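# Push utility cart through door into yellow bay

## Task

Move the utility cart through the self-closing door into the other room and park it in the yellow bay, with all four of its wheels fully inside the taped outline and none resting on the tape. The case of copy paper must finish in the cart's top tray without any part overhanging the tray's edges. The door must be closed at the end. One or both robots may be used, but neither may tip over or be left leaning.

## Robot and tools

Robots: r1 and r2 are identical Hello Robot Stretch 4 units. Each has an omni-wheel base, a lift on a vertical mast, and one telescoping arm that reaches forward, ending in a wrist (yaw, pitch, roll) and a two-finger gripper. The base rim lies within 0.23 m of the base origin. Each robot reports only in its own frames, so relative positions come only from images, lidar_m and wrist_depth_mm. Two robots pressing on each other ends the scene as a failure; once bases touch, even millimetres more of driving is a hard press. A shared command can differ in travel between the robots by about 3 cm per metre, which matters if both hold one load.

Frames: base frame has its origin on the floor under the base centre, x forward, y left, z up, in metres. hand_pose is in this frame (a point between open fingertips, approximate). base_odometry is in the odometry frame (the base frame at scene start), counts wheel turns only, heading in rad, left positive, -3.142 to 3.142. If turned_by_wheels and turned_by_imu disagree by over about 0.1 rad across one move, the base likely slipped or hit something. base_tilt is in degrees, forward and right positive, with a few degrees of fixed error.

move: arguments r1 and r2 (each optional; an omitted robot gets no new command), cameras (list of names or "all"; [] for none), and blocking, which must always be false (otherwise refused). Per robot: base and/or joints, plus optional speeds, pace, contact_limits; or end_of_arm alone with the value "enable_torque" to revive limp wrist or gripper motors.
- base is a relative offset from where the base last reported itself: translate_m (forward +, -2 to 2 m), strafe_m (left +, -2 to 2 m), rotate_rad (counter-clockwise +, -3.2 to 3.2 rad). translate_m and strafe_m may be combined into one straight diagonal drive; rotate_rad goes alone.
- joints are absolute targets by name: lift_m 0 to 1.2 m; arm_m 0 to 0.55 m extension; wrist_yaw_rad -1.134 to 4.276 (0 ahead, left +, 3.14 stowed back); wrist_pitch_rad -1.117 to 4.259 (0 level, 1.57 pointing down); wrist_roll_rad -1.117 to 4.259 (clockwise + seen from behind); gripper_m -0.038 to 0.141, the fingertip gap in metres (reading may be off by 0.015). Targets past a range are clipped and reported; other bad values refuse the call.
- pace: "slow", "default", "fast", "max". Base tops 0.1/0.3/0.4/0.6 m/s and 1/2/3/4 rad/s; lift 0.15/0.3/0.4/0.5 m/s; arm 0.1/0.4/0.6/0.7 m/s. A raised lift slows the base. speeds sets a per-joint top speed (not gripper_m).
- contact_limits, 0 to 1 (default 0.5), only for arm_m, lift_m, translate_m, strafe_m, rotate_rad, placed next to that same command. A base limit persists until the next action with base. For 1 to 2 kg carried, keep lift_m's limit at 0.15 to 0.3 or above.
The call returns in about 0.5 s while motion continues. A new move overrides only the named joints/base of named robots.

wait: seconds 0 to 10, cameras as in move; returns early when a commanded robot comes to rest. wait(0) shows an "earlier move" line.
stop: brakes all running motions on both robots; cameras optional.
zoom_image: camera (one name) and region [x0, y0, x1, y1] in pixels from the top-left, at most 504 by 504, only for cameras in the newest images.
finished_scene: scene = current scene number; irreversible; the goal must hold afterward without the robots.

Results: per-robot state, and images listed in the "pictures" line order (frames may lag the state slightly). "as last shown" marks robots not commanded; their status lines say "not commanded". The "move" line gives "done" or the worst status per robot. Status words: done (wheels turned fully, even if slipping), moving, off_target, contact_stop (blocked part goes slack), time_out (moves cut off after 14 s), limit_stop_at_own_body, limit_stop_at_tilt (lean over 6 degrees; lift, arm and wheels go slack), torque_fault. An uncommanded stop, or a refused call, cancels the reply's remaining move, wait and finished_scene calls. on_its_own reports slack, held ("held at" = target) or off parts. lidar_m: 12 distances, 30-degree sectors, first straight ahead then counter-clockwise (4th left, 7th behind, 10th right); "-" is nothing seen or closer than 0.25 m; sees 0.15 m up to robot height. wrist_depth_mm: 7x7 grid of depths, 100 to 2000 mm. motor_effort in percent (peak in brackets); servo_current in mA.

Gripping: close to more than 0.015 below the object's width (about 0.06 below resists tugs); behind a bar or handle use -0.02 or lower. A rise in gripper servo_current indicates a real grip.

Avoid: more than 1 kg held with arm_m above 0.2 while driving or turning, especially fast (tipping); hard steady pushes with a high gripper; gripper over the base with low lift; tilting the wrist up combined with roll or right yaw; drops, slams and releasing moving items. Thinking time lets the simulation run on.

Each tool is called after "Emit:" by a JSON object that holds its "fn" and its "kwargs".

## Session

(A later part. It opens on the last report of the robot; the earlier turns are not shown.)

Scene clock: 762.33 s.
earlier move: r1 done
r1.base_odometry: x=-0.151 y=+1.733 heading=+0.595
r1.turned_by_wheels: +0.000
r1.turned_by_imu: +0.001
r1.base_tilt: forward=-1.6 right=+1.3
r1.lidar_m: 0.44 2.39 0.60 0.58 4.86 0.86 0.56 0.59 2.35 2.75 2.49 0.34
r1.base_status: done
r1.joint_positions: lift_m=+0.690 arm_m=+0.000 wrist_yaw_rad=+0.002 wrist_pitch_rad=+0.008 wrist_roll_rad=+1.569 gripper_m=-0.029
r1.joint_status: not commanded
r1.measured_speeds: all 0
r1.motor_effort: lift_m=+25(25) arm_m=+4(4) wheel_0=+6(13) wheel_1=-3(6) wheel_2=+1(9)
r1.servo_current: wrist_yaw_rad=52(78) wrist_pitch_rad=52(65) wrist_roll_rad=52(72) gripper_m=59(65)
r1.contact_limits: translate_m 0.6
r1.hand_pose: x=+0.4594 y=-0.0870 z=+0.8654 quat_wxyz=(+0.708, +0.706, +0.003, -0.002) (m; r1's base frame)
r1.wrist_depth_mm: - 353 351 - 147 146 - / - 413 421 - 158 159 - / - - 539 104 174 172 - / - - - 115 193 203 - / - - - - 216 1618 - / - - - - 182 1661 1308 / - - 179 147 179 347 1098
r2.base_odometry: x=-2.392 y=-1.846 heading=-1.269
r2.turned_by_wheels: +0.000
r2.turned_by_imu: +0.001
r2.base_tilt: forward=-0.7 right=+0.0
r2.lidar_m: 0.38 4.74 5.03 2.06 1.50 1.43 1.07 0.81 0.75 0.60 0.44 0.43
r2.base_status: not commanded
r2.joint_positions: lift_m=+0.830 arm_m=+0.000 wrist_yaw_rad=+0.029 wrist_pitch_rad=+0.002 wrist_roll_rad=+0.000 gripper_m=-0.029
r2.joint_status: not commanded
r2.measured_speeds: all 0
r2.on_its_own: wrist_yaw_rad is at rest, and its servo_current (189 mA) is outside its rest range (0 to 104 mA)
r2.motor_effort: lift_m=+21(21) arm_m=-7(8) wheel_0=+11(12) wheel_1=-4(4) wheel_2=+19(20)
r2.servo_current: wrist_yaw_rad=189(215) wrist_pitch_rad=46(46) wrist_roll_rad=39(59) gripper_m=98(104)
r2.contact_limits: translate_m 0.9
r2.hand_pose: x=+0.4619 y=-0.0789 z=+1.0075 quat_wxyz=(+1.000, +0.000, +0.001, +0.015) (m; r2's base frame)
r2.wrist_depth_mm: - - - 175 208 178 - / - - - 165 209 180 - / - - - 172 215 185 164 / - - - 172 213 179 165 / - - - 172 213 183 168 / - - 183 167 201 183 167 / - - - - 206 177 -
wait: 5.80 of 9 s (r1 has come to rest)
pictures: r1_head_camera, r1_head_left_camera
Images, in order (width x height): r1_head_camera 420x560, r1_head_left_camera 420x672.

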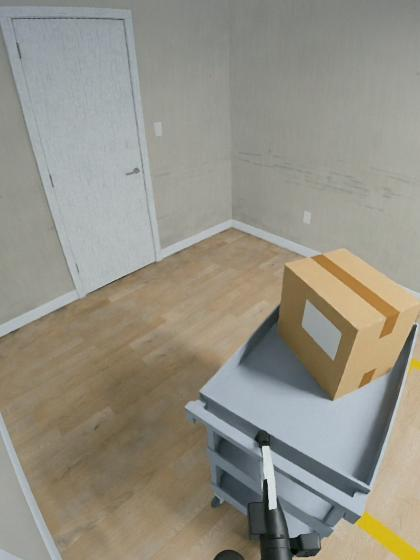

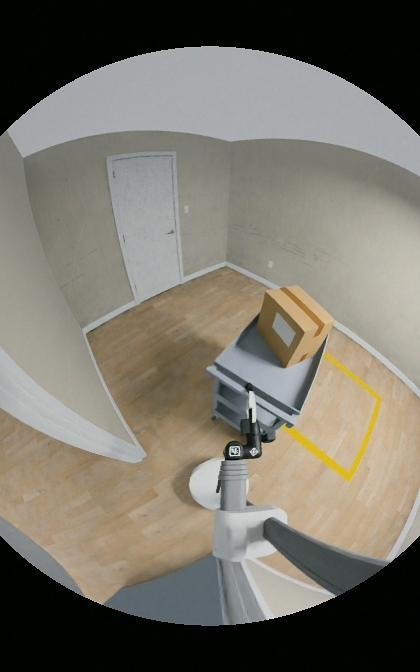

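Emit:
{"fn": "move", "kwargs": {"blocking": false, "r1": {"base":{"rotate_rad":-0.9},"pace":"slow","contact_limits":{"rotate_rad":0.6}}, "cameras": []}}

Emit:
{"fn": "wait", "kwargs": {"seconds": 9, "cameras": ["r1_head_left_camera"]}}

Emit:
{"fn": "move", "kwargs": {"blocking": false, "r1": {"base":{"translate_m":-0.11,"strafe_m":0.59},"pace":"slow","contact_limits":{"translate_m":0.6}}, "cameras": []}}

Emit:
{"fn": "wait", "kwargs": {"seconds": 9, "cameras": ["r1_head_left_camera"]}}

Scene clock: 782.33 s.
move: r1 moving
r1.base_odometry: x=-0.151 y=+1.733 heading=+0.470
r1.turned_by_wheels: -0.125
r1.turned_by_imu: -0.126
r1.base_tilt: forward=-1.6 right=+1.3
r1.lidar_m: 0.43 2.41 0.76 0.60 4.02 1.10 0.58 0.55 2.35 2.57 2.52 0.34
r1.base_status: rotate_rad moving
r1.joint_positions: lift_m=+0.690 arm_m=+0.000 wrist_yaw_rad=+0.006 wrist_pitch_rad=+0.008 wrist_roll_rad=+1.569 gripper_m=-0.029
r1.joint_status: not commanded
r1.measured_speeds: translate_m=+0.000 strafe_m=-0.002 rotate_rad=-0.488 lift_m=+0.000 arm_m=+0.000 wrist_yaw_rad=+0.000 wrist_pitch_rad=+0.000 wrist_roll_rad=+0.000
r1.motor_effort: lift_m=+25(25) arm_m=+4(4) wheel_0=+11(13) wheel_1=+5(8) wheel_2=+10(10)
r1.servo_current: wrist_yaw_rad=52(65) wrist_pitch_rad=52(59) wrist_roll_rad=39(59) gripper_m=52(59)
r1.contact_limits: rotate_rad 0.6
r1.hand_pose: x=+0.4597 y=-0.0858 z=+0.8654 quat_wxyz=(+0.708, +0.706, +0.005, -0.001) (m; r1's base frame)
r1.wrist_depth_mm: - 413 413 109 167 168 - / - 389 399 117 178 179 - / - 480 469 126 190 - - / - - 585 135 204 - - / - - - 150 220 1756 - / - - - 186 229 1661 1308 / - - 177 128 179 1464 1255
r2.base_odometry: x=-2.392 y=-1.846 heading=-1.269
r2.turned_by_wheels: +0.000
r2.turned_by_imu: +0.000
r2.base_tilt: forward=-0.6 right=+0.0
r2.lidar_m: 0.40 4.75 5.02 2.07 1.52 1.44 1.09 0.80 0.76 0.60 0.46 0.42
r2.base_status: not commanded
r2.joint_positions: lift_m=+0.830 arm_m=+0.000 wrist_yaw_rad=+0.029 wrist_pitch_rad=+0.002 wrist_roll_rad=+0.000 gripper_m=-0.029
r2.joint_status: not commanded
r2.measured_speeds: all 0
r2.motor_effort: lift_m=+21(21) arm_m=-8(8) wheel_0=+11(12) wheel_1=-3(4) wheel_2=+19(20)
r2.servo_current: wrist_yaw_rad=195(202) wrist_pitch_rad=39(46) wrist_roll_rad=52(52) gripper_m=91(98)
r2.contact_limits: translate_m 0.9
r2.hand_pose: x=+0.4619 y=-0.0789 z=+1.0075 quat_wxyz=(+1.000, +0.000, +0.001, +0.015) (m; r2's base frame)
r2.wrist_depth_mm: - - - 175 208 178 - / - - - 166 210 180 - / - - - 172 216 185 164 / - - - 172 213 179 165 / - - - 172 213 183 168 / - - 183 167 201 184 167 / - - - - 206 178 -
pictures: none
No camera images: "cameras" was empty.

Scene clock: 784.00 s.
earlier move: r1 done
r1.base_odometry: x=-0.151 y=+1.733 heading=-0.305
r1.turned_by_wheels: -0.774
r1.turned_by_imu: -0.777
r1.base_tilt: forward=-1.6 right=+1.3
r1.lidar_m: 0.26 0.30 2.55 1.92 0.59 3.53 - 0.69 0.56 0.87 2.38 0.51
r1.base_status: done
r1.joint_positions: lift_m=+0.690 arm_m=+0.000 wrist_yaw_rad=+0.003 wrist_pitch_rad=+0.008 wrist_roll_rad=+1.569 gripper_m=-0.029
r1.joint_status: not commanded
r1.measured_speeds: all 0
r1.motor_effort: lift_m=+25(25) arm_m=-4(4) wheel_0=+3(13) wheel_1=+1(8) wheel_2=+3(12)
r1.servo_current: wrist_yaw_rad=33(72) wrist_pitch_rad=52(59) wrist_roll_rad=52(65) gripper_m=59(59)
r1.contact_limits: rotate_rad 0.6
r1.hand_pose: x=+0.4596 y=-0.0866 z=+0.8654 quat_wxyz=(+0.708, +0.706, +0.004, -0.002) (m; r1's base frame)
r1.wrist_depth_mm: - - - - - 1863 1182 / - - - 330 - 1708 1205 / - - - 254 379 387 389 / - - - 218 312 1863 - / - - - 196 255 1863 - / - - - 185 228 - - / - 430 178 - 200 - -
r2.base_odometry: x=-2.392 y=-1.846 heading=-1.269
r2.turned_by_wheels: +0.000
r2.turned_by_imu: +0.000
r2.base_tilt: forward=-0.6 right=+0.1
r2.lidar_m: 0.39 4.73 5.04 2.06 1.50 1.45 1.10 0.83 0.74 0.63 0.44 0.42
r2.base_status: not commanded
r2.joint_positions: lift_m=+0.830 arm_m=+0.000 wrist_yaw_rad=+0.029 wrist_pitch_rad=+0.002 wrist_roll_rad=+0.000 gripper_m=-0.029
r2.joint_status: not commanded
r2.measured_speeds: all 0
r2.on_its_own: wrist_yaw_rad is at rest, and its servo_current (182 mA) is outside its rest range (0 to 104 mA)
r2.motor_effort: lift_m=+21(21) arm_m=-8(8) wheel_0=+11(12) wheel_1=-3(4) wheel_2=+19(20)
r2.servo_current: wrist_yaw_rad=182(208) wrist_pitch_rad=39(52) wrist_roll_rad=46(59) gripper_m=98(104)
r2.contact_limits: translate_m 0.9
r2.hand_pose: x=+0.4619 y=-0.0789 z=+1.0075 quat_wxyz=(+1.000, +0.000, +0.001, +0.015) (m; r2's base frame)
r2.wrist_depth_mm: - - - 174 208 179 - / - - - 165 210 180 - / - - - 172 215 185 164 / - - - 172 213 179 165 / - - - 172 214 183 169 / - - 183 167 201 184 167 / - - - - 208 177 -
wait: 1.67 of 9 s (r1 has come to rest)
pictures: r1_head_left_camera
Images, in order (width x height): r1_head_left_camera 420x672.

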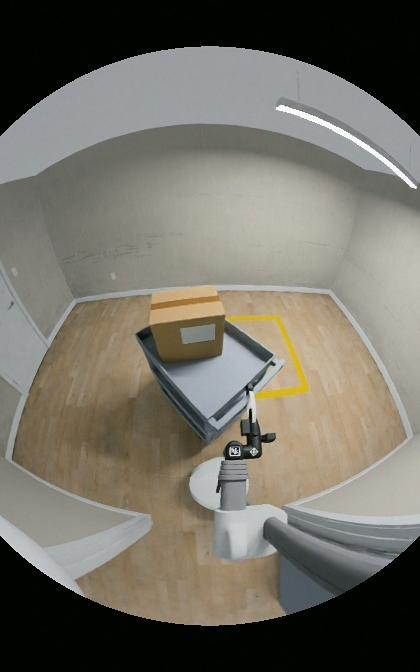

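Scene clock: 784.50 s.
move: r1 moving
r1.base_odometry: x=-0.150 y=+1.746 heading=-0.304
r1.turned_by_wheels: +0.000
r1.turned_by_imu: +0.000
r1.base_tilt: forward=-1.5 right=+1.3
r1.lidar_m: 0.25 0.30 2.50 1.90 0.60 0.67 - 0.71 0.58 0.86 2.39 0.49
r1.base_status: translate_m moving; strafe_m moving
r1.joint_positions: lift_m=+0.690 arm_m=+0.000 wrist_yaw_rad=+0.003 wrist_pitch_rad=+0.008 wrist_roll_rad=+1.569 gripper_m=-0.029
r1.joint_status: not commanded
r1.measured_speeds: translate_m=-0.010 strafe_m=+0.051 rotate_rad=+0.000 lift_m=+0.000 arm_m=+0.000 wrist_yaw_rad=+0.000 wrist_pitch_rad=+0.000 wrist_roll_rad=+0.000
r1.motor_effort: lift_m=+25(25) arm_m=-4(4) wheel_0=-8(8) wheel_1=+7(7) wheel_2=+4(5)
r1.servo_current: wrist_yaw_rad=52(52) wrist_pitch_rad=59(65) wrist_roll_rad=59(65) gripper_m=52(59)
r1.contact_limits: translate_m 0.6
r1.hand_pose: x=+0.4596 y=-0.0866 z=+0.8654 quat_wxyz=(+0.708, +0.706, +0.004, -0.002) (m; r1's base frame)
r1.wrist_depth_mm: - - - - - 1863 1205 / - - - 329 - 1808 1229 / - - - 255 379 384 389 / - - - 218 314 1756 - / - - - 196 256 1808 - / - - - 185 227 - - / - 427 178 - 201 - -
r2.base_odometry: x=-2.392 y=-1.846 heading=-1.269
r2.turned_by_wheels: +0.000
r2.turned_by_imu: +0.000
r2.base_tilt: forward=-0.6 right=+0.0
r2.lidar_m: 0.41 4.72 5.03 2.08 1.49 1.44 1.08 0.80 0.74 0.61 0.44 0.44
r2.base_status: not commanded
r2.joint_positions: lift_m=+0.830 arm_m=+0.000 wrist_yaw_rad=+0.029 wrist_pitch_rad=+0.002 wrist_roll_rad=+0.000 gripper_m=-0.029
r2.joint_status: not commanded
r2.measured_speeds: all 0
r2.motor_effort: lift_m=+21(21) arm_m=-7(8) wheel_0=+11(11) wheel_1=-3(4) wheel_2=+19(20)
r2.servo_current: wrist_yaw_rad=202(202) wrist_pitch_rad=33(46) wrist_roll_rad=46(59) gripper_m=91(98)
r2.contact_limits: translate_m 0.9
r2.hand_pose: x=+0.4619 y=-0.0789 z=+1.0075 quat_wxyz=(+1.000, +0.000, +0.001, +0.015) (m; r2's base frame)
r2.wrist_depth_mm: - - - 174 207 179 - / - - - 165 210 180 - / - - - 172 216 185 164 / - - - 172 213 179 165 / - - - 172 213 183 169 / - - 183 167 200 184 166 / - - - - 208 178 -
pictures: none
No camera images: "cameras" was empty.

Scene clock: 791.23 s.
earlier move: r1 done
r1.base_odometry: x=-0.079 y=+2.328 heading=-0.305
r1.turned_by_wheels: +0.000
r1.turned_by_imu: +0.000
r1.base_tilt: forward=-1.6 right=+1.3
r1.lidar_m: 0.35 0.37 1.88 1.56 0.38 0.26 0.25 1.62 1.09 1.08 2.97 0.45
r1.base_status: done
r1.joint_positions: lift_m=+0.690 arm_m=+0.000 wrist_yaw_rad=-0.003 wrist_pitch_rad=+0.008 wrist_roll_rad=+1.569 gripper_m=-0.029
r1.joint_status: not commanded
r1.measured_speeds: all 0
r1.motor_effort: lift_m=+25(25) arm_m=+4(4) wheel_0=-4(11) wheel_1=+1(7) wheel_2=+0(5)
r1.servo_current: wrist_yaw_rad=59(78) wrist_pitch_rad=46(65) wrist_roll_rad=52(78) gripper_m=52(59)
r1.contact_limits: translate_m 0.6
r1.hand_pose: x=+0.4590 y=-0.0884 z=+0.8654 quat_wxyz=(+0.708, +0.706, +0.002, -0.004) (m; r1's base frame)
r1.wrist_depth_mm: - - - 263 268 1464 1118 / - - - 256 257 1661 1255 / - - - 188 248 1756 - / - - 544 241 242 - - / - 469 473 178 236 - - / - 500 480 184 183 - - / - - 182 158 224 - -
r2.base_odometry: x=-2.392 y=-1.846 heading=-1.269
r2.turned_by_wheels: +0.000
r2.turned_by_imu: +0.001
r2.base_tilt: forward=-0.6 right=+0.0
r2.lidar_m: 0.41 4.73 5.04 2.06 1.52 1.44 1.08 0.81 0.76 0.59 0.46 0.42
r2.base_status: not commanded
r2.joint_positions: lift_m=+0.830 arm_m=+0.000 wrist_yaw_rad=+0.029 wrist_pitch_rad=+0.002 wrist_roll_rad=+0.000 gripper_m=-0.029
r2.joint_status: not commanded
r2.measured_speeds: all 0
r2.on_its_own: wrist_yaw_rad is at rest, and its servo_current (189 mA) is outside its rest range (0 to 104 mA)
r2.motor_effort: lift_m=+21(21) arm_m=-7(8) wheel_0=+11(12) wheel_1=-4(4) wheel_2=+19(20)
r2.servo_current: wrist_yaw_rad=189(215) wrist_pitch_rad=39(46) wrist_roll_rad=46(65) gripper_m=98(104)
r2.contact_limits: translate_m 0.9
r2.hand_pose: x=+0.4619 y=-0.0789 z=+1.0075 quat_wxyz=(+1.000, +0.000, +0.001, +0.015) (m; r2's base frame)
r2.wrist_depth_mm: - - - 175 208 178 - / - - - 166 209 180 - / - - - 172 216 185 164 / - - - 172 213 180 165 / - - - 172 213 183 169 / - - 183 167 201 184 167 / - - - - 207 178 -
wait: 6.73 of 9 s (r1 has come to rest)
pictures: r1_head_left_camera
Images, in order (width x height): r1_head_left_camera 420x672.

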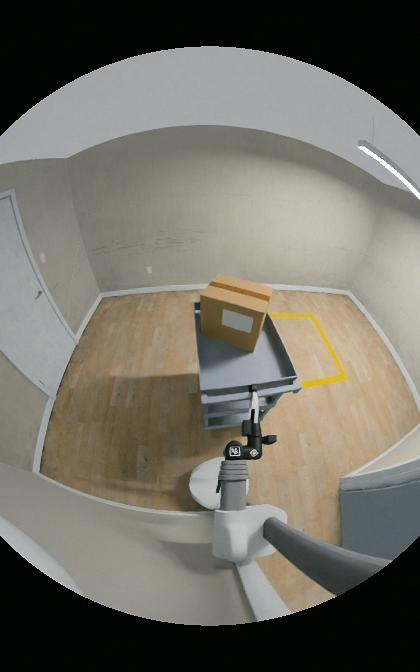

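Emit:
{"fn": "move", "kwargs": {"blocking": false, "r1": {"base":{"translate_m":0.26,"strafe_m":0.5},"pace":"slow","contact_limits":{"translate_m":0.6}}, "cameras": []}}

Emit:
{"fn": "wait", "kwargs": {"seconds": 9, "cameras": ["r1_head_left_camera"]}}

Emit:
{"fn": "move", "kwargs": {"blocking": false, "r1": {"base":{"rotate_rad":-0.5},"pace":"slow","contact_limits":{"rotate_rad":0.6}}, "cameras": []}}

Emit:
{"fn": "wait", "kwargs": {"seconds": 9, "cameras": ["r1_head_left_camera"]}}

Scene clock: 799.07 s.
move: r1 moving
r1.base_odometry: x=-0.070 y=+2.337 heading=-0.305
r1.turned_by_wheels: -0.001
r1.turned_by_imu: -0.001
r1.base_tilt: forward=-1.6 right=+1.3
r1.lidar_m: 0.36 0.38 1.91 1.61 0.38 0.25 0.25 1.62 1.10 1.09 3.00 0.43
r1.base_status: translate_m moving; strafe_m moving
r1.joint_positions: lift_m=+0.690 arm_m=+0.000 wrist_yaw_rad=-0.003 wrist_pitch_rad=+0.008 wrist_roll_rad=+1.569 gripper_m=-0.029
r1.joint_status: not commanded
r1.measured_speeds: translate_m=+0.023 strafe_m=+0.044 rotate_rad=-0.001 lift_m=+0.000 arm_m=+0.000 wrist_yaw_rad=+0.000 wrist_pitch_rad=+0.000 wrist_roll_rad=+0.000
r1.motor_effort: lift_m=+25(25) arm_m=+4(4) wheel_0=-10(10) wheel_1=+6(7) wheel_2=-6(7)
r1.servo_current: wrist_yaw_rad=33(65) wrist_pitch_rad=52(59) wrist_roll_rad=46(59) gripper_m=52(59)
r1.contact_limits: translate_m 0.6
r1.hand_pose: x=+0.4590 y=-0.0884 z=+0.8654 quat_wxyz=(+0.708, +0.706, +0.002, -0.004) (m; r1's base frame)
r1.wrist_depth_mm: - - - 263 264 1499 1118 / - - - 253 256 1708 1255 / - - - 245 248 1756 - / - - 525 241 242 - - / - 480 462 178 236 - - / - 504 488 183 182 - - / - - 181 137 224 - -
r2.base_odometry: x=-2.392 y=-1.846 heading=-1.269
r2.turned_by_wheels: +0.000
r2.turned_by_imu: +0.000
r2.base_tilt: forward=-0.7 right=+0.1
r2.lidar_m: 0.41 4.71 5.04 2.07 1.53 1.44 1.06 0.77 0.76 0.59 0.44 0.42
r2.base_status: not commanded
r2.joint_positions: lift_m=+0.830 arm_m=+0.000 wrist_yaw_rad=+0.029 wrist_pitch_rad=+0.002 wrist_roll_rad=+0.000 gripper_m=-0.029
r2.joint_status: not commanded
r2.measured_speeds: all 0
r2.motor_effort: lift_m=+21(21) arm_m=-7(8) wheel_0=+11(11) wheel_1=-3(4) wheel_2=+19(20)
r2.servo_current: wrist_yaw_rad=189(208) wrist_pitch_rad=33(46) wrist_roll_rad=39(52) gripper_m=91(104)
r2.contact_limits: translate_m 0.9
r2.hand_pose: x=+0.4619 y=-0.0789 z=+1.0075 quat_wxyz=(+1.000, +0.000, +0.001, +0.015) (m; r2's base frame)
r2.wrist_depth_mm: - - - 175 208 179 - / - - - 165 209 180 - / - - - 172 215 185 164 / - - - 172 213 179 165 / - - - 172 213 183 169 / - - 182 167 201 185 167 / - - - - 207 177 -
pictures: none
No camera images: "cameras" was empty.

Scene clock: 805.50 s.
earlier move: r1 done
r1.base_odometry: x=+0.319 y=+2.727 heading=-0.305
r1.turned_by_wheels: +0.000
r1.turned_by_imu: +0.002
r1.base_tilt: forward=-1.6 right=+1.3
r1.lidar_m: 0.44 2.10 1.41 1.31 0.86 0.57 0.51 0.53 0.71 1.66 0.39 0.36
r1.base_status: done
r1.joint_positions: lift_m=+0.690 arm_m=+0.000 wrist_yaw_rad=-0.003 wrist_pitch_rad=+0.008 wrist_roll_rad=+1.569 gripper_m=-0.029
r1.joint_status: not commanded
r1.measured_speeds: all 0
r1.motor_effort: lift_m=+25(25) arm_m=+4(4) wheel_0=-6(10) wheel_1=+1(7) wheel_2=-4(8)
r1.servo_current: wrist_yaw_rad=46(72) wrist_pitch_rad=52(59) wrist_roll_rad=39(72) gripper_m=52(65)
r1.contact_limits: translate_m 0.6
r1.hand_pose: x=+0.4590 y=-0.0884 z=+0.8654 quat_wxyz=(+0.708, +0.706, +0.002, -0.004) (m; r1's base frame)
r1.wrist_depth_mm: - 359 362 - 151 149 - / - 407 413 - 163 163 - / - - 525 108 178 179 - / - - - 119 196 597 - / - - - - 219 1708 - / - - 180 - 181 1661 1308 / - 133 156 - 179 355 1229
r2.base_odometry: x=-2.392 y=-1.846 heading=-1.269
r2.turned_by_wheels: +0.000
r2.turned_by_imu: +0.001
r2.base_tilt: forward=-0.6 right=+0.0
r2.lidar_m: 0.38 4.74 5.03 2.03 1.48 1.43 1.08 0.80 0.76 0.60 0.46 0.43
r2.base_status: not commanded
r2.joint_positions: lift_m=+0.830 arm_m=+0.000 wrist_yaw_rad=+0.029 wrist_pitch_rad=+0.002 wrist_roll_rad=+0.000 gripper_m=-0.029
r2.joint_status: not commanded
r2.measured_speeds: all 0
r2.on_its_own: wrist_yaw_rad is at rest, and its servo_current (195 mA) is outside its rest range (0 to 104 mA)
r2.motor_effort: lift_m=+21(21) arm_m=-7(8) wheel_0=+12(12) wheel_1=-3(4) wheel_2=+19(20)
r2.servo_current: wrist_yaw_rad=195(208) wrist_pitch_rad=39(46) wrist_roll_rad=46(59) gripper_m=91(104)
r2.contact_limits: translate_m 0.9
r2.hand_pose: x=+0.4619 y=-0.0789 z=+1.0075 quat_wxyz=(+1.000, +0.000, +0.001, +0.015) (m; r2's base frame)
r2.wrist_depth_mm: - - - 174 208 179 - / - - - 165 210 180 - / - - - 172 216 185 164 / - - - 172 213 179 165 / - - - 172 213 182 169 / - - 183 167 201 184 167 / - - - - 206 178 -
wait: 6.43 of 9 s (r1 has come to rest)
pictures: r1_head_left_camera
Images, in order (width x height): r1_head_left_camera 420x672.

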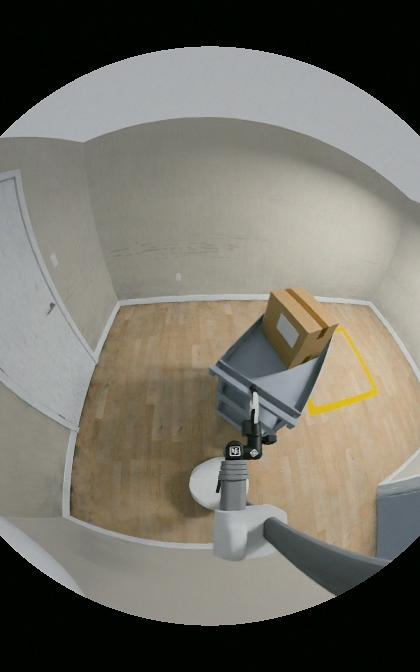

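Scene clock: 806.00 s.
move: r1 moving
r1.base_odometry: x=+0.319 y=+2.727 heading=-0.429
r1.turned_by_wheels: -0.123
r1.turned_by_imu: -0.123
r1.base_tilt: forward=-1.6 right=+1.2
r1.lidar_m: 0.45 0.56 1.50 1.31 1.01 0.62 0.53 0.52 0.65 1.62 3.43 0.36
r1.base_status: rotate_rad moving
r1.joint_positions: lift_m=+0.690 arm_m=+0.000 wrist_yaw_rad=+0.007 wrist_pitch_rad=+0.008 wrist_roll_rad=+1.569 gripper_m=-0.029
r1.joint_status: not commanded
r1.measured_speeds: translate_m=+0.001 strafe_m=-0.001 rotate_rad=-0.482 lift_m=+0.000 arm_m=+0.000 wrist_yaw_rad=+0.024 wrist_pitch_rad=+0.000 wrist_roll_rad=+0.000
r1.motor_effort: lift_m=+25(25) arm_m=+4(4) wheel_0=+15(15) wheel_1=+8(8) wheel_2=+8(8)
r1.servo_current: wrist_yaw_rad=59(65) wrist_pitch_rad=52(59) wrist_roll_rad=46(59) gripper_m=52(59)
r1.contact_limits: rotate_rad 0.6
r1.hand_pose: x=+0.4599 y=-0.0854 z=+0.8654 quat_wxyz=(+0.708, +0.706, +0.005, +0.000) (m; r1's base frame)
r1.wrist_depth_mm: - 377 377 - 151 154 - / - 389 392 102 164 165 - / - 504 484 110 178 179 - / - - 634 120 195 - - / - - - - 214 1618 - / - - 183 - 229 1661 1308 / - - 163 128 174 132 1229
r2.base_odometry: x=-2.392 y=-1.846 heading=-1.269
r2.turned_by_wheels: +0.000
r2.turned_by_imu: +0.000
r2.base_tilt: forward=-0.6 right=+0.0
r2.lidar_m: 0.39 4.73 5.02 2.08 1.51 1.43 1.09 0.79 0.76 0.60 0.44 0.42
r2.base_status: not commanded
r2.joint_positions: lift_m=+0.830 arm_m=+0.000 wrist_yaw_rad=+0.029 wrist_pitch_rad=+0.002 wrist_roll_rad=+0.000 gripper_m=-0.029
r2.joint_status: not commanded
r2.measured_speeds: all 0
r2.motor_effort: lift_m=+21(21) arm_m=-8(8) wheel_0=+11(11) wheel_1=-3(3) wheel_2=+19(20)
r2.servo_current: wrist_yaw_rad=189(208) wrist_pitch_rad=46(52) wrist_roll_rad=52(52) gripper_m=91(104)
r2.contact_limits: translate_m 0.9
r2.hand_pose: x=+0.4619 y=-0.0789 z=+1.0075 quat_wxyz=(+1.000, +0.000, +0.001, +0.015) (m; r2's base frame)
r2.wrist_depth_mm: - - - 175 208 179 - / - - - 165 209 180 - / - - - 172 215 185 164 / - - - 172 213 179 165 / - - - 172 213 182 169 / - - 183 167 201 185 167 / - - - - 206 177 -
pictures: none
No camera images: "cameras" was empty.

Scene clock: 807.20 s.
earlier move: r1 done
r1.base_odometry: x=+0.319 y=+2.727 heading=-0.805
r1.turned_by_wheels: -0.376
r1.turned_by_imu: -0.377
r1.base_tilt: forward=-1.6 right=+1.3
r1.lidar_m: 0.38 0.38 2.01 1.38 1.31 0.83 0.56 0.53 0.55 0.72 1.68 0.44
r1.base_status: done
r1.joint_positions: lift_m=+0.690 arm_m=+0.000 wrist_yaw_rad=+0.003 wrist_pitch_rad=+0.008 wrist_roll_rad=+1.569 gripper_m=-0.029
r1.joint_status: not commanded
r1.measured_speeds: all 0
r1.motor_effort: lift_m=+25(25) arm_m=-1(4) wheel_0=+3(16) wheel_1=+3(9) wheel_2=+4(8)
r1.servo_current: wrist_yaw_rad=39(72) wrist_pitch_rad=52(59) wrist_roll_rad=52(65) gripper_m=46(65)
r1.contact_limits: rotate_rad 0.6
r1.hand_pose: x=+0.4596 y=-0.0865 z=+0.8654 quat_wxyz=(+0.708, +0.706, +0.004, -0.002) (m; r1's base frame)
r1.wrist_depth_mm: - - - 250 250 1537 1229 / - - - 246 246 1661 1255 / - - - 240 241 - - / - 508 477 237 238 - - / - 484 473 174 236 - - / - - 504 184 232 - - / - 535 178 138 228 - -
r2.base_odometry: x=-2.392 y=-1.846 heading=-1.269
r2.turned_by_wheels: +0.000
r2.turned_by_imu: +0.000
r2.base_tilt: forward=-0.6 right=+0.0
r2.lidar_m: 0.39 4.73 5.04 2.06 1.50 1.45 1.08 0.80 0.77 0.61 0.45 0.42
r2.base_status: not commanded
r2.joint_positions: lift_m=+0.830 arm_m=+0.000 wrist_yaw_rad=+0.029 wrist_pitch_rad=+0.002 wrist_roll_rad=+0.000 gripper_m=-0.029
r2.joint_status: not commanded
r2.measured_speeds: all 0
r2.on_its_own: wrist_yaw_rad is at rest, and its servo_current (195 mA) is outside its rest range (0 to 104 mA)
r2.motor_effort: lift_m=+21(21) arm_m=-7(8) wheel_0=+11(12) wheel_1=-3(4) wheel_2=+19(20)
r2.servo_current: wrist_yaw_rad=195(208) wrist_pitch_rad=39(52) wrist_roll_rad=59(59) gripper_m=91(104)
r2.contact_limits: translate_m 0.9
r2.hand_pose: x=+0.4619 y=-0.0789 z=+1.0075 quat_wxyz=(+1.000, +0.000, +0.001, +0.015) (m; r2's base frame)
r2.wrist_depth_mm: - - - 174 208 179 - / - - - 165 209 181 - / - - - 172 216 185 164 / - - - 172 213 179 165 / - - - 171 213 183 169 / - - 182 167 202 184 167 / - - - - 206 178 -
wait: 1.20 of 9 s (r1 has come to rest)
pictures: r1_head_left_camera
Images, in order (width x height): r1_head_left_camera 420x672.

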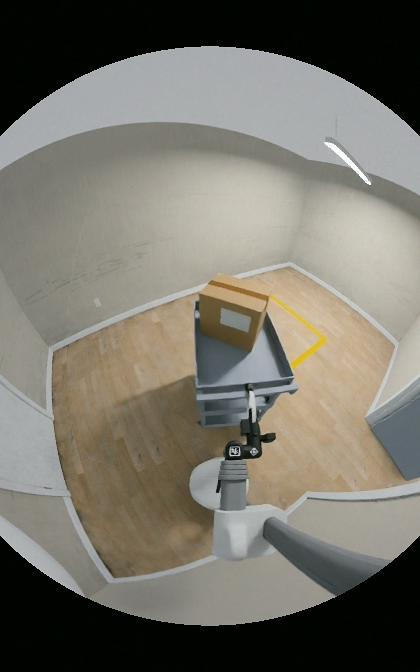

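Emit:
{"fn": "move", "kwargs": {"blocking": false, "r1": {"base":{"translate_m":0.18,"strafe_m":0.53},"pace":"slow","contact_limits":{"translate_m":0.6}}, "cameras": []}}

Emit:
{"fn": "wait", "kwargs": {"seconds": 9, "cameras": []}}

Emit:
{"fn": "move", "kwargs": {"blocking": false, "r1": {"base":{"rotate_rad":-0.7},"pace":"slow","contact_limits":{"rotate_rad":0.6}}, "cameras": []}}

Emit:
{"fn": "wait", "kwargs": {"seconds": 9, "cameras": ["r1_head_camera","r1_head_left_camera"]}}

Scene clock: 820.50 s.
move: r1 moving
r1.base_odometry: x=+0.330 y=+2.732 heading=-0.805
r1.turned_by_wheels: +0.000
r1.turned_by_imu: +0.000
r1.base_tilt: forward=-1.6 right=+1.3
r1.lidar_m: 0.37 0.37 2.03 1.37 1.31 0.87 0.57 0.54 0.58 0.72 1.76 0.44
r1.base_status: translate_m moving; strafe_m moving
r1.joint_positions: lift_m=+0.690 arm_m=+0.000 wrist_yaw_rad=+0.003 wrist_pitch_rad=+0.008 wrist_roll_rad=+1.569 gripper_m=-0.029
r1.joint_status: not commanded
r1.measured_speeds: translate_m=+0.016 strafe_m=+0.046 rotate_rad=+0.000 lift_m=+0.000 arm_m=+0.000 wrist_yaw_rad=+0.000 wrist_pitch_rad=+0.000 wrist_roll_rad=+0.000
r1.motor_effort: lift_m=+25(25) arm_m=-3(4) wheel_0=-4(7) wheel_1=+8(8) wheel_2=-3(3)
r1.servo_current: wrist_yaw_rad=52(65) wrist_pitch_rad=52(59) wrist_roll_rad=65(65) gripper_m=52(59)
r1.contact_limits: translate_m 0.6
r1.hand_pose: x=+0.4595 y=-0.0866 z=+0.8654 quat_wxyz=(+0.708, +0.706, +0.004, -0.002) (m; r1's base frame)
r1.wrist_depth_mm: - - - 254 254 1499 1160 / - - - 249 249 1756 1205 / - - - 242 244 1708 - / - 559 492 238 240 - - / - 477 473 175 235 - - / - - 496 183 183 - - / - 525 178 138 226 - -
r2.base_odometry: x=-2.392 y=-1.846 heading=-1.269
r2.turned_by_wheels: +0.000
r2.turned_by_imu: +0.000
r2.base_tilt: forward=-0.7 right=+0.0
r2.lidar_m: 0.40 4.72 5.02 2.02 1.50 1.43 1.10 0.80 0.74 0.59 0.44 0.41
r2.base_status: not commanded
r2.joint_positions: lift_m=+0.830 arm_m=+0.000 wrist_yaw_rad=+0.029 wrist_pitch_rad=+0.002 wrist_roll_rad=+0.000 gripper_m=-0.029
r2.joint_status: not commanded
r2.measured_speeds: all 0
r2.motor_effort: lift_m=+21(21) arm_m=-7(7) wheel_0=+11(11) wheel_1=-3(4) wheel_2=+19(20)
r2.servo_current: wrist_yaw_rad=189(208) wrist_pitch_rad=39(46) wrist_roll_rad=52(59) gripper_m=98(98)
r2.contact_limits: translate_m 0.9
r2.hand_pose: x=+0.4619 y=-0.0789 z=+1.0075 quat_wxyz=(+1.000, +0.000, +0.001, +0.015) (m; r2's base frame)
r2.wrist_depth_mm: - - - 174 208 179 - / - - - 165 210 180 - / - - - 172 215 185 164 / - - - 172 213 179 165 / - - - 172 214 183 169 / - - 183 167 201 184 167 / - - - - 207 177 -
pictures: none
No camera images: "cameras" was empty.

Scene clock: 826.87 s.
earlier move: r1 done
r1.base_odometry: x=+0.826 y=+2.964 heading=-0.805
r1.turned_by_wheels: -0.001
r1.turned_by_imu: +0.001
r1.base_tilt: forward=-1.6 right=+1.3
r1.lidar_m: 0.45 1.76 1.54 1.03 0.94 1.01 1.05 0.97 1.00 2.13 3.12 0.36
r1.base_status: done
r1.joint_positions: lift_m=+0.690 arm_m=+0.000 wrist_yaw_rad=-0.002 wrist_pitch_rad=+0.008 wrist_roll_rad=+1.569 gripper_m=-0.029
r1.joint_status: not commanded
r1.measured_speeds: all 0
r1.motor_effort: lift_m=+25(25) arm_m=-4(4) wheel_0=-7(11) wheel_1=+3(8) wheel_2=-3(10)
r1.servo_current: wrist_yaw_rad=33(72) wrist_pitch_rad=59(59) wrist_roll_rad=59(72) gripper_m=52(59)
r1.contact_limits: translate_m 0.6
r1.hand_pose: x=+0.4591 y=-0.0881 z=+0.8654 quat_wxyz=(+0.708, +0.706, +0.002, -0.004) (m; r1's base frame)
r1.wrist_depth_mm: - 402 402 105 165 164 - / - 392 399 114 175 176 - / - 492 477 120 187 - - / - - 597 133 204 - - / - - - 144 221 1618 - / - - 180 185 181 1661 1281 / - 133 155 126 263 - 1255
r2.base_odometry: x=-2.392 y=-1.846 heading=-1.269
r2.turned_by_wheels: +0.000
r2.turned_by_imu: +0.001
r2.base_tilt: forward=-0.7 right=+0.0
r2.lidar_m: 0.40 4.70 5.03 2.08 1.50 1.43 1.10 0.80 0.75 0.59 0.44 0.42
r2.base_status: not commanded
r2.joint_positions: lift_m=+0.830 arm_m=+0.000 wrist_yaw_rad=+0.029 wrist_pitch_rad=+0.002 wrist_roll_rad=+0.000 gripper_m=-0.029
r2.joint_status: not commanded
r2.measured_speeds: all 0
r2.on_its_own: wrist_yaw_rad is at rest, and its servo_current (202 mA) is outside its rest range (0 to 104 mA)
r2.motor_effort: lift_m=+21(21) arm_m=-7(8) wheel_0=+11(12) wheel_1=-3(4) wheel_2=+19(20)
r2.servo_current: wrist_yaw_rad=202(215) wrist_pitch_rad=46(46) wrist_roll_rad=39(65) gripper_m=98(104)
r2.contact_limits: translate_m 0.9
r2.hand_pose: x=+0.4619 y=-0.0789 z=+1.0075 quat_wxyz=(+1.000, +0.000, +0.001, +0.015) (m; r2's base frame)
r2.wrist_depth_mm: - - - 174 208 179 - / - - - 165 208 181 - / - - - 172 216 185 164 / - - - 172 213 179 165 / - - - 172 213 183 169 / - - 183 167 201 185 167 / - - - - 206 178 -
wait: 6.37 of 9 s (r1 has come to rest)
pictures: none
No camera images: "cameras" was empty.

Scene clock: 827.37 s.
move: r1 moving
r1.base_odometry: x=+0.826 y=+2.965 heading=-0.929
r1.turned_by_wheels: -0.124
r1.turned_by_imu: -0.124
r1.base_tilt: forward=-1.6 right=+1.3
r1.lidar_m: 0.43 0.52 1.76 1.07 0.95 0.95 1.09 0.98 0.99 1.17 2.34 0.38
r1.base_status: rotate_rad moving
r1.joint_positions: lift_m=+0.690 arm_m=+0.000 wrist_yaw_rad=+0.006 wrist_pitch_rad=+0.008 wrist_roll_rad=+1.569 gripper_m=-0.029
r1.joint_status: not commanded
r1.measured_speeds: translate_m=+0.001 strafe_m=+0.001 rotate_rad=-0.485 lift_m=+0.000 arm_m=+0.000 wrist_yaw_rad=+0.007 wrist_pitch_rad=+0.000 wrist_roll_rad=+0.000
r1.motor_effort: lift_m=+25(25) arm_m=-3(4) wheel_0=+12(15) wheel_1=+6(8) wheel_2=+9(9)
r1.servo_current: wrist_yaw_rad=46(59) wrist_pitch_rad=46(59) wrist_roll_rad=39(59) gripper_m=52(59)
r1.contact_limits: rotate_rad 0.6
r1.hand_pose: x=+0.4598 y=-0.0857 z=+0.8654 quat_wxyz=(+0.708, +0.706, +0.005, -0.001) (m; r1's base frame)
r1.wrist_depth_mm: - 436 439 110 168 169 - / - 399 397 119 179 180 - / - 449 455 127 190 - - / - - 554 136 204 - - / - - - 146 220 1756 - / - - 180 184 229 1661 - / - - 162 128 176 - 1229
r2.base_odometry: x=-2.392 y=-1.846 heading=-1.269
r2.turned_by_wheels: +0.000
r2.turned_by_imu: +0.000
r2.base_tilt: forward=-0.6 right=+0.0
r2.lidar_m: 0.39 4.74 5.03 2.05 1.48 1.43 1.09 0.81 0.76 0.61 0.45 0.42
r2.base_status: not commanded
r2.joint_positions: lift_m=+0.830 arm_m=+0.000 wrist_yaw_rad=+0.029 wrist_pitch_rad=+0.002 wrist_roll_rad=+0.000 gripper_m=-0.029
r2.joint_status: not commanded
r2.measured_speeds: all 0
r2.motor_effort: lift_m=+21(21) arm_m=-7(7) wheel_0=+11(11) wheel_1=-3(4) wheel_2=+20(20)
r2.servo_current: wrist_yaw_rad=189(215) wrist_pitch_rad=39(46) wrist_roll_rad=46(52) gripper_m=91(98)
r2.contact_limits: translate_m 0.9
r2.hand_pose: x=+0.4619 y=-0.0789 z=+1.0075 quat_wxyz=(+1.000, +0.000, +0.001, +0.015) (m; r2's base frame)
r2.wrist_depth_mm: - - - 174 207 179 - / - - - 166 209 180 - / - - - 172 216 185 164 / - - - 172 213 179 165 / - - - 172 213 183 169 / - - 183 167 202 184 167 / - - - - 206 177 -
pictures: none
No camera images: "cameras" was empty.

Scene clock: 828.90 s.
earlier move: r1 done
r1.base_odometry: x=+0.826 y=+2.964 heading=-1.505
r1.turned_by_wheels: -0.576
r1.turned_by_imu: -0.578
r1.base_tilt: forward=-1.6 right=+1.2
r1.lidar_m: 0.31 0.29 1.77 1.77 1.08 0.97 0.97 1.12 0.97 0.97 1.15 0.46
r1.base_status: done
r1.joint_positions: lift_m=+0.690 arm_m=+0.000 wrist_yaw_rad=+0.003 wrist_pitch_rad=+0.008 wrist_roll_rad=+1.569 gripper_m=-0.029
r1.joint_status: not commanded
r1.measured_speeds: all 0
r1.motor_effort: lift_m=+25(25) arm_m=-3(4) wheel_0=+1(15) wheel_1=+3(8) wheel_2=+2(11)
r1.servo_current: wrist_yaw_rad=59(72) wrist_pitch_rad=52(59) wrist_roll_rad=39(65) gripper_m=52(59)
r1.contact_limits: rotate_rad 0.6
r1.hand_pose: x=+0.4595 y=-0.0866 z=+0.8654 quat_wxyz=(+0.708, +0.706, +0.004, -0.002) (m; r1's base frame)
r1.wrist_depth_mm: - - - 290 - 1708 1229 / - - - - 338 353 355 / - - - - 312 1863 1182 / - - - - 273 1708 - / - - - 249 249 1863 - / - 496 442 186 183 - - / - 442 178 128 208 - -
r2.base_odometry: x=-2.392 y=-1.846 heading=-1.269
r2.turned_by_wheels: +0.000
r2.turned_by_imu: +0.000
r2.base_tilt: forward=-0.6 right=+0.0
r2.lidar_m: 0.40 4.72 5.05 2.04 1.50 1.43 1.09 0.79 0.74 0.61 0.44 0.41
r2.base_status: not commanded
r2.joint_positions: lift_m=+0.830 arm_m=+0.000 wrist_yaw_rad=+0.029 wrist_pitch_rad=+0.002 wrist_roll_rad=+0.000 gripper_m=-0.029
r2.joint_status: not commanded
r2.measured_speeds: all 0
r2.on_its_own: wrist_yaw_rad is at rest, and its servo_current (182 mA) is outside its rest range (0 to 104 mA)
r2.motor_effort: lift_m=+21(21) arm_m=-8(8) wheel_0=+11(12) wheel_1=-4(4) wheel_2=+19(20)
r2.servo_current: wrist_yaw_rad=182(215) wrist_pitch_rad=39(52) wrist_roll_rad=46(59) gripper_m=98(98)
r2.contact_limits: translate_m 0.9
r2.hand_pose: x=+0.4619 y=-0.0789 z=+1.0075 quat_wxyz=(+1.000, +0.000, +0.001, +0.015) (m; r2's base frame)
r2.wrist_depth_mm: - - - 174 208 179 - / - - - 166 209 180 - / - - - 172 215 185 164 / - - - 172 213 179 165 / - - - 172 213 183 168 / - - 183 167 201 185 167 / - - - - 207 178 -
wait: 1.53 of 9 s (r1 has come to rest)
pictures: r1_head_camera, r1_head_left_camera
Images, in order (width x height): r1_head_camera 420x560, r1_head_left_camera 420x672.

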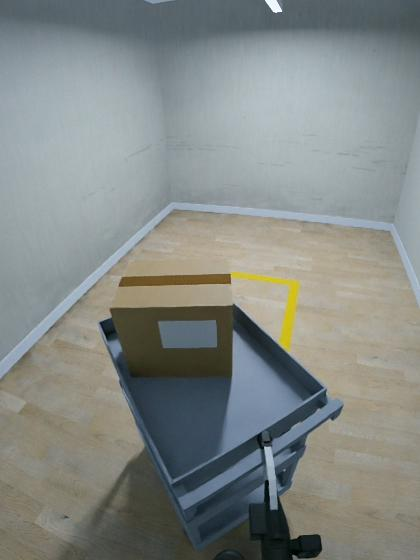

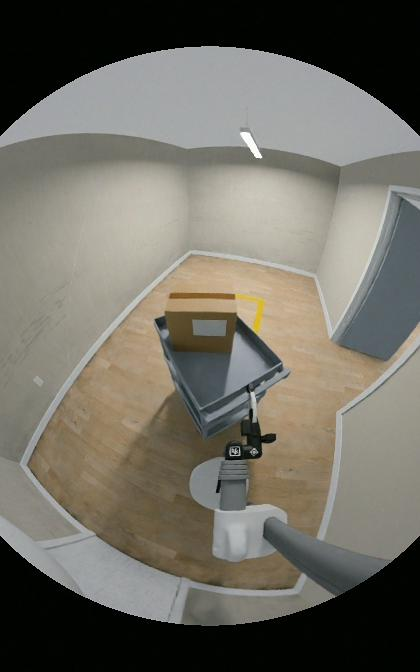

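Emit:
{"fn": "move", "kwargs": {"blocking": false, "r1": {"base":{"translate_m":-0.03,"strafe_m":0.43},"pace":"slow","contact_limits":{"translate_m":0.6}}, "cameras": []}}

Emit:
{"fn": "wait", "kwargs": {"seconds": 9, "cameras": ["r1_head_camera","r1_head_right_camera"]}}

Scene clock: 835.80 s.
move: r1 moving
r1.base_odometry: x=+0.839 y=+2.966 heading=-1.504
r1.turned_by_wheels: +0.000
r1.turned_by_imu: +0.000
r1.base_tilt: forward=-1.6 right=+1.3
r1.lidar_m: 0.31 0.30 1.78 1.77 1.06 0.96 0.94 1.16 0.99 1.00 1.19 0.47
r1.base_status: translate_m moving; strafe_m moving
r1.joint_positions: lift_m=+0.690 arm_m=+0.000 wrist_yaw_rad=+0.003 wrist_pitch_rad=+0.008 wrist_roll_rad=+1.569 gripper_m=-0.029
r1.joint_status: not commanded
r1.measured_speeds: translate_m=-0.004 strafe_m=+0.053 rotate_rad=-0.001 lift_m=+0.000 arm_m=+0.000 wrist_yaw_rad=+0.000 wrist_pitch_rad=+0.000 wrist_roll_rad=+0.000
r1.motor_effort: lift_m=+25(25) arm_m=-4(4) wheel_0=-8(8) wheel_1=+7(7) wheel_2=+3(5)
r1.servo_current: wrist_yaw_rad=39(59) wrist_pitch_rad=46(59) wrist_roll_rad=46(65) gripper_m=52(65)
r1.contact_limits: translate_m 0.6
r1.hand_pose: x=+0.4595 y=-0.0866 z=+0.8654 quat_wxyz=(+0.708, +0.706, +0.004, -0.002) (m; r1's base frame)
r1.wrist_depth_mm: - - - 290 - 1708 1205 / - - - - 342 355 355 / - - - - 310 1863 1205 / - - - - 273 1708 - / - - - 249 250 1808 - / - 504 445 186 183 - - / - 442 178 128 208 - -
r2.base_odometry: x=-2.392 y=-1.846 heading=-1.269
r2.turned_by_wheels: +0.000
r2.turned_by_imu: +0.000
r2.base_tilt: forward=-0.6 right=+0.0
r2.lidar_m: 0.40 4.72 5.04 2.01 1.51 1.44 1.11 0.80 0.76 0.60 0.44 0.42
r2.base_status: not commanded
r2.joint_positions: lift_m=+0.830 arm_m=+0.000 wrist_yaw_rad=+0.029 wrist_pitch_rad=+0.002 wrist_roll_rad=+0.000 gripper_m=-0.029
r2.joint_status: not commanded
r2.measured_speeds: all 0
r2.motor_effort: lift_m=+21(21) arm_m=-7(8) wheel_0=+11(11) wheel_1=-3(4) wheel_2=+19(20)
r2.servo_current: wrist_yaw_rad=195(208) wrist_pitch_rad=39(46) wrist_roll_rad=39(59) gripper_m=104(104)
r2.contact_limits: translate_m 0.9
r2.hand_pose: x=+0.4619 y=-0.0789 z=+1.0075 quat_wxyz=(+1.000, +0.000, +0.001, +0.015) (m; r2's base frame)
r2.wrist_depth_mm: - - - 175 208 179 - / - - - 165 210 180 - / - - - 172 216 185 164 / - - - 172 213 180 165 / - - - 172 213 183 168 / - - 183 168 202 184 167 / - - - - 207 178 -
pictures: none
No camera images: "cameras" was empty.

Scene clock: 840.80 s.
earlier move: r1 done
r1.base_odometry: x=+1.253 y=+3.023 heading=-1.505
r1.turned_by_wheels: +0.000
r1.turned_by_imu: +0.000
r1.base_tilt: forward=-1.5 right=+1.3
r1.lidar_m: 0.40 0.40 1.39 1.39 0.98 0.78 0.81 0.98 1.37 1.39 1.62 0.44
r1.base_status: done
r1.joint_positions: lift_m=+0.690 arm_m=+0.000 wrist_yaw_rad=-0.005 wrist_pitch_rad=+0.008 wrist_roll_rad=+1.569 gripper_m=-0.029
r1.joint_status: not commanded
r1.measured_speeds: all 0
r1.motor_effort: lift_m=+25(25) arm_m=+1(4) wheel_0=-4(12) wheel_1=+1(8) wheel_2=+1(5)
r1.servo_current: wrist_yaw_rad=65(78) wrist_pitch_rad=52(65) wrist_roll_rad=33(72) gripper_m=52(65)
r1.contact_limits: translate_m 0.6
r1.hand_pose: x=+0.4588 y=-0.0888 z=+0.8654 quat_wxyz=(+0.708, +0.706, +0.001, -0.005) (m; r1's base frame)
r1.wrist_depth_mm: - - - 240 239 1708 1182 / - - - 239 238 1708 - / - - 609 236 236 - - / - 469 462 174 235 - - / - 500 488 173 233 - - / - - 512 184 182 - - / - - 181 138 229 - -
r2.base_odometry: x=-2.392 y=-1.846 heading=-1.269
r2.turned_by_wheels: +0.000
r2.turned_by_imu: +0.001
r2.base_tilt: forward=-0.6 right=+0.0
r2.lidar_m: 0.41 4.73 5.01 2.06 1.52 1.43 1.08 0.79 0.77 0.63 0.43 0.43
r2.base_status: not commanded
r2.joint_positions: lift_m=+0.830 arm_m=+0.000 wrist_yaw_rad=+0.029 wrist_pitch_rad=+0.002 wrist_roll_rad=+0.000 gripper_m=-0.029
r2.joint_status: not commanded
r2.measured_speeds: all 0
r2.on_its_own: wrist_yaw_rad is at rest, and its servo_current (189 mA) is outside its rest range (0 to 104 mA)
r2.motor_effort: lift_m=+21(21) arm_m=-7(8) wheel_0=+11(12) wheel_1=-4(4) wheel_2=+19(20)
r2.servo_current: wrist_yaw_rad=189(215) wrist_pitch_rad=39(52) wrist_roll_rad=52(59) gripper_m=91(104)
r2.contact_limits: translate_m 0.9
r2.hand_pose: x=+0.4619 y=-0.0789 z=+1.0075 quat_wxyz=(+1.000, +0.000, +0.001, +0.015) (m; r2's base frame)
r2.wrist_depth_mm: - - - 174 208 179 - / - - - 165 208 179 - / - - - 172 216 185 164 / - - - 172 213 179 165 / - - - 172 213 183 169 / - - 183 167 202 183 167 / - - - - 207 178 -
wait: 5.00 of 9 s (r1 has come to rest)
pictures: r1_head_camera, r1_head_right_camera
Images, in order (width x height): r1_head_camera 420x560, r1_head_right_camera 420x672.

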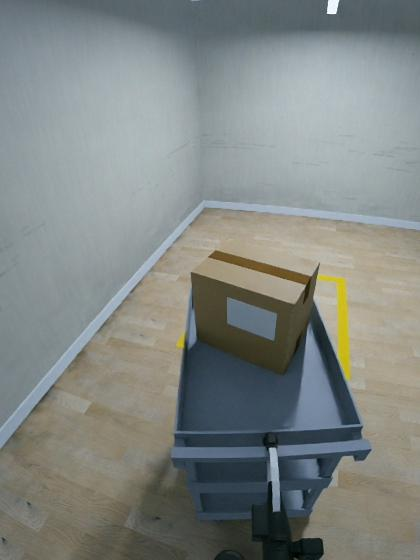

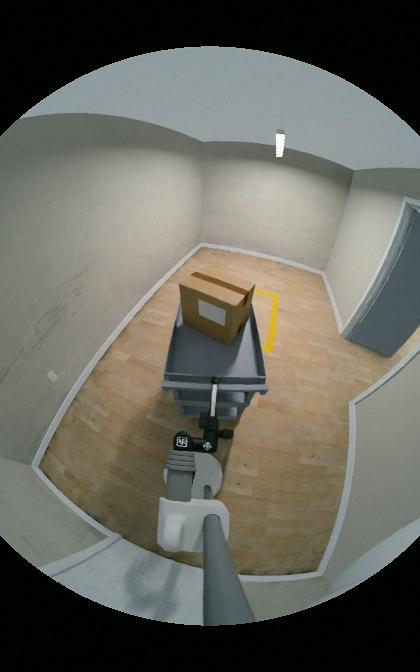

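Emit:
{"fn": "move", "kwargs": {"blocking": false, "r1": {"base":{"translate_m":0.487,"strafe_m":0.06},"pace":"slow","contact_limits":{"translate_m":0.6}}, "cameras": []}}

Emit:
{"fn": "wait", "kwargs": {"seconds": 9, "cameras": ["r1_head_camera","r1_head_right_camera"]}}

Scene clock: 848.33 s.
move: r1 moving
r1.base_odometry: x=+1.255 y=+3.011 heading=-1.505
r1.turned_by_wheels: +0.000
r1.turned_by_imu: +0.000
r1.base_tilt: forward=-1.6 right=+1.3
r1.lidar_m: 0.38 0.37 1.37 1.39 0.98 0.80 0.82 1.02 1.38 1.39 1.67 0.45
r1.base_status: translate_m moving; strafe_m moving
r1.joint_positions: lift_m=+0.690 arm_m=+0.000 wrist_yaw_rad=-0.005 wrist_pitch_rad=+0.008 wrist_roll_rad=+1.569 gripper_m=-0.029
r1.joint_status: not commanded
r1.measured_speeds: translate_m=+0.049 strafe_m=+0.006 rotate_rad=+0.001 lift_m=+0.000 arm_m=+0.000 wrist_yaw_rad=+0.000 wrist_pitch_rad=+0.000 wrist_roll_rad=+0.000
r1.motor_effort: lift_m=+25(25) arm_m=+4(4) wheel_0=+5(7) wheel_1=+6(6) wheel_2=-12(12)
r1.servo_current: wrist_yaw_rad=59(59) wrist_pitch_rad=52(59) wrist_roll_rad=46(72) gripper_m=59(59)
r1.contact_limits: translate_m 0.6
r1.hand_pose: x=+0.4588 y=-0.0888 z=+0.8654 quat_wxyz=(+0.708, +0.706, +0.001, -0.005) (m; r1's base frame)
r1.wrist_depth_mm: - - - 240 241 1708 1160 / - - - 239 238 1661 - / - - 615 236 236 - - / - 473 459 175 236 - - / - 500 484 172 233 - - / - - 508 183 181 - - / - - 178 138 228 - -
r2.base_odometry: x=-2.392 y=-1.846 heading=-1.269
r2.turned_by_wheels: +0.000
r2.turned_by_imu: +0.000
r2.base_tilt: forward=-0.6 right=+0.0
r2.lidar_m: 0.39 4.73 5.01 2.04 1.51 1.44 1.06 0.80 0.75 0.61 0.44 0.42
r2.base_status: not commanded
r2.joint_positions: lift_m=+0.830 arm_m=+0.000 wrist_yaw_rad=+0.029 wrist_pitch_rad=+0.002 wrist_roll_rad=+0.000 gripper_m=-0.029
r2.joint_status: not commanded
r2.measured_speeds: all 0
r2.motor_effort: lift_m=+21(21) arm_m=-8(8) wheel_0=+11(11) wheel_1=-3(4) wheel_2=+19(20)
r2.servo_current: wrist_yaw_rad=182(208) wrist_pitch_rad=39(46) wrist_roll_rad=39(59) gripper_m=98(104)
r2.contact_limits: translate_m 0.9
r2.hand_pose: x=+0.4619 y=-0.0789 z=+1.0075 quat_wxyz=(+1.000, +0.000, +0.001, +0.015) (m; r2's base frame)
r2.wrist_depth_mm: - - - 175 208 179 - / - - - 165 208 180 - / - - - 173 216 185 164 / - - - 172 213 179 166 / - - - 172 213 183 169 / - - 183 167 202 184 167 / - - - - 208 177 -
pictures: none
No camera images: "cameras" was empty.

Scene clock: 854.03 s.
earlier move: r1 done
r1.base_odometry: x=+1.345 y=+2.541 heading=-1.504
r1.turned_by_wheels: +0.000
r1.turned_by_imu: +0.001
r1.base_tilt: forward=-1.6 right=+1.3
r1.lidar_m: 0.32 0.31 1.17 1.22 1.45 1.24 1.21 1.53 1.57 1.58 2.24 0.48
r1.base_status: done
r1.joint_positions: lift_m=+0.690 arm_m=+0.000 wrist_yaw_rad=+0.000 wrist_pitch_rad=+0.008 wrist_roll_rad=+1.569 gripper_m=-0.029
r1.joint_status: not commanded
r1.measured_speeds: all 0
r1.motor_effort: lift_m=+25(25) arm_m=+4(4) wheel_0=+3(11) wheel_1=+4(8) wheel_2=-3(12)
r1.servo_current: wrist_yaw_rad=52(72) wrist_pitch_rad=52(65) wrist_roll_rad=59(72) gripper_m=46(65)
r1.contact_limits: translate_m 0.6
r1.hand_pose: x=+0.4593 y=-0.0874 z=+0.8654 quat_wxyz=(+0.708, +0.706, +0.003, -0.003) (m; r1's base frame)
r1.wrist_depth_mm: - - - 271 - 1808 1205 / - - - - 330 340 347 / - - - - 294 1708 1229 / - - - 262 264 1708 - / - - - 243 247 - - / - 449 449 183 228 - - / - 445 178 128 211 - -
r2.base_odometry: x=-2.392 y=-1.846 heading=-1.269
r2.turned_by_wheels: +0.000
r2.turned_by_imu: +0.001
r2.base_tilt: forward=-0.7 right=+0.0
r2.lidar_m: 0.40 4.72 5.02 2.09 1.48 1.42 1.12 0.78 0.76 0.61 0.44 0.43
r2.base_status: not commanded
r2.joint_positions: lift_m=+0.830 arm_m=+0.000 wrist_yaw_rad=+0.029 wrist_pitch_rad=+0.002 wrist_roll_rad=+0.000 gripper_m=-0.029
r2.joint_status: not commanded
r2.measured_speeds: all 0
r2.on_its_own: wrist_yaw_rad is at rest, and its servo_current (195 mA) is outside its rest range (0 to 104 mA)
r2.motor_effort: lift_m=+21(21) arm_m=-7(8) wheel_0=+11(12) wheel_1=-3(4) wheel_2=+19(20)
r2.servo_current: wrist_yaw_rad=195(215) wrist_pitch_rad=33(52) wrist_roll_rad=39(59) gripper_m=98(104)
r2.contact_limits: translate_m 0.9
r2.hand_pose: x=+0.4619 y=-0.0789 z=+1.0075 quat_wxyz=(+1.000, +0.000, +0.001, +0.015) (m; r2's base frame)
r2.wrist_depth_mm: - - - 174 208 179 - / - - - 165 209 180 - / - - - 173 216 184 164 / - - - 172 213 179 165 / - - - 172 213 183 169 / - - 183 167 201 183 167 / - - - - 207 178 -
wait: 5.70 of 9 s (r1 has come to rest)
pictures: r1_head_camera, r1_head_right_camera
Images, in order (width x height): r1_head_camera 420x560, r1_head_right_camera 420x672.

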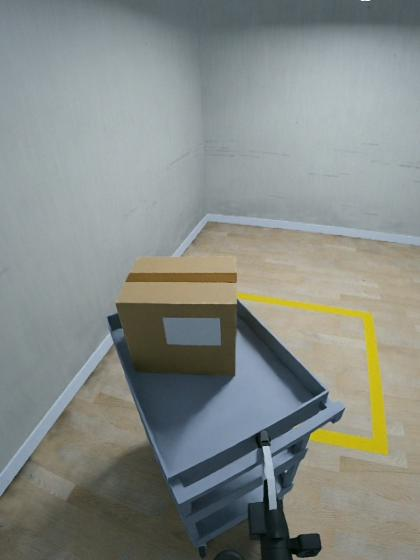

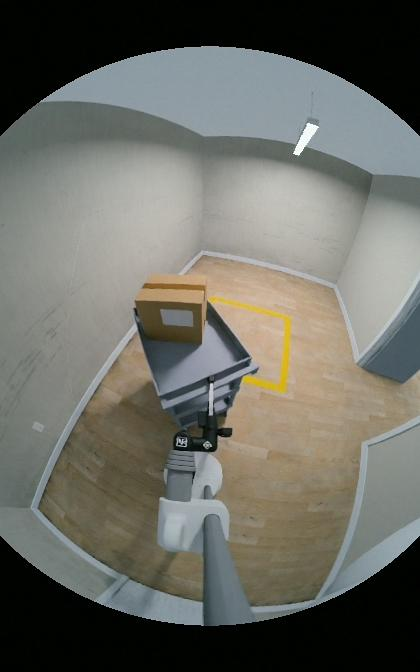

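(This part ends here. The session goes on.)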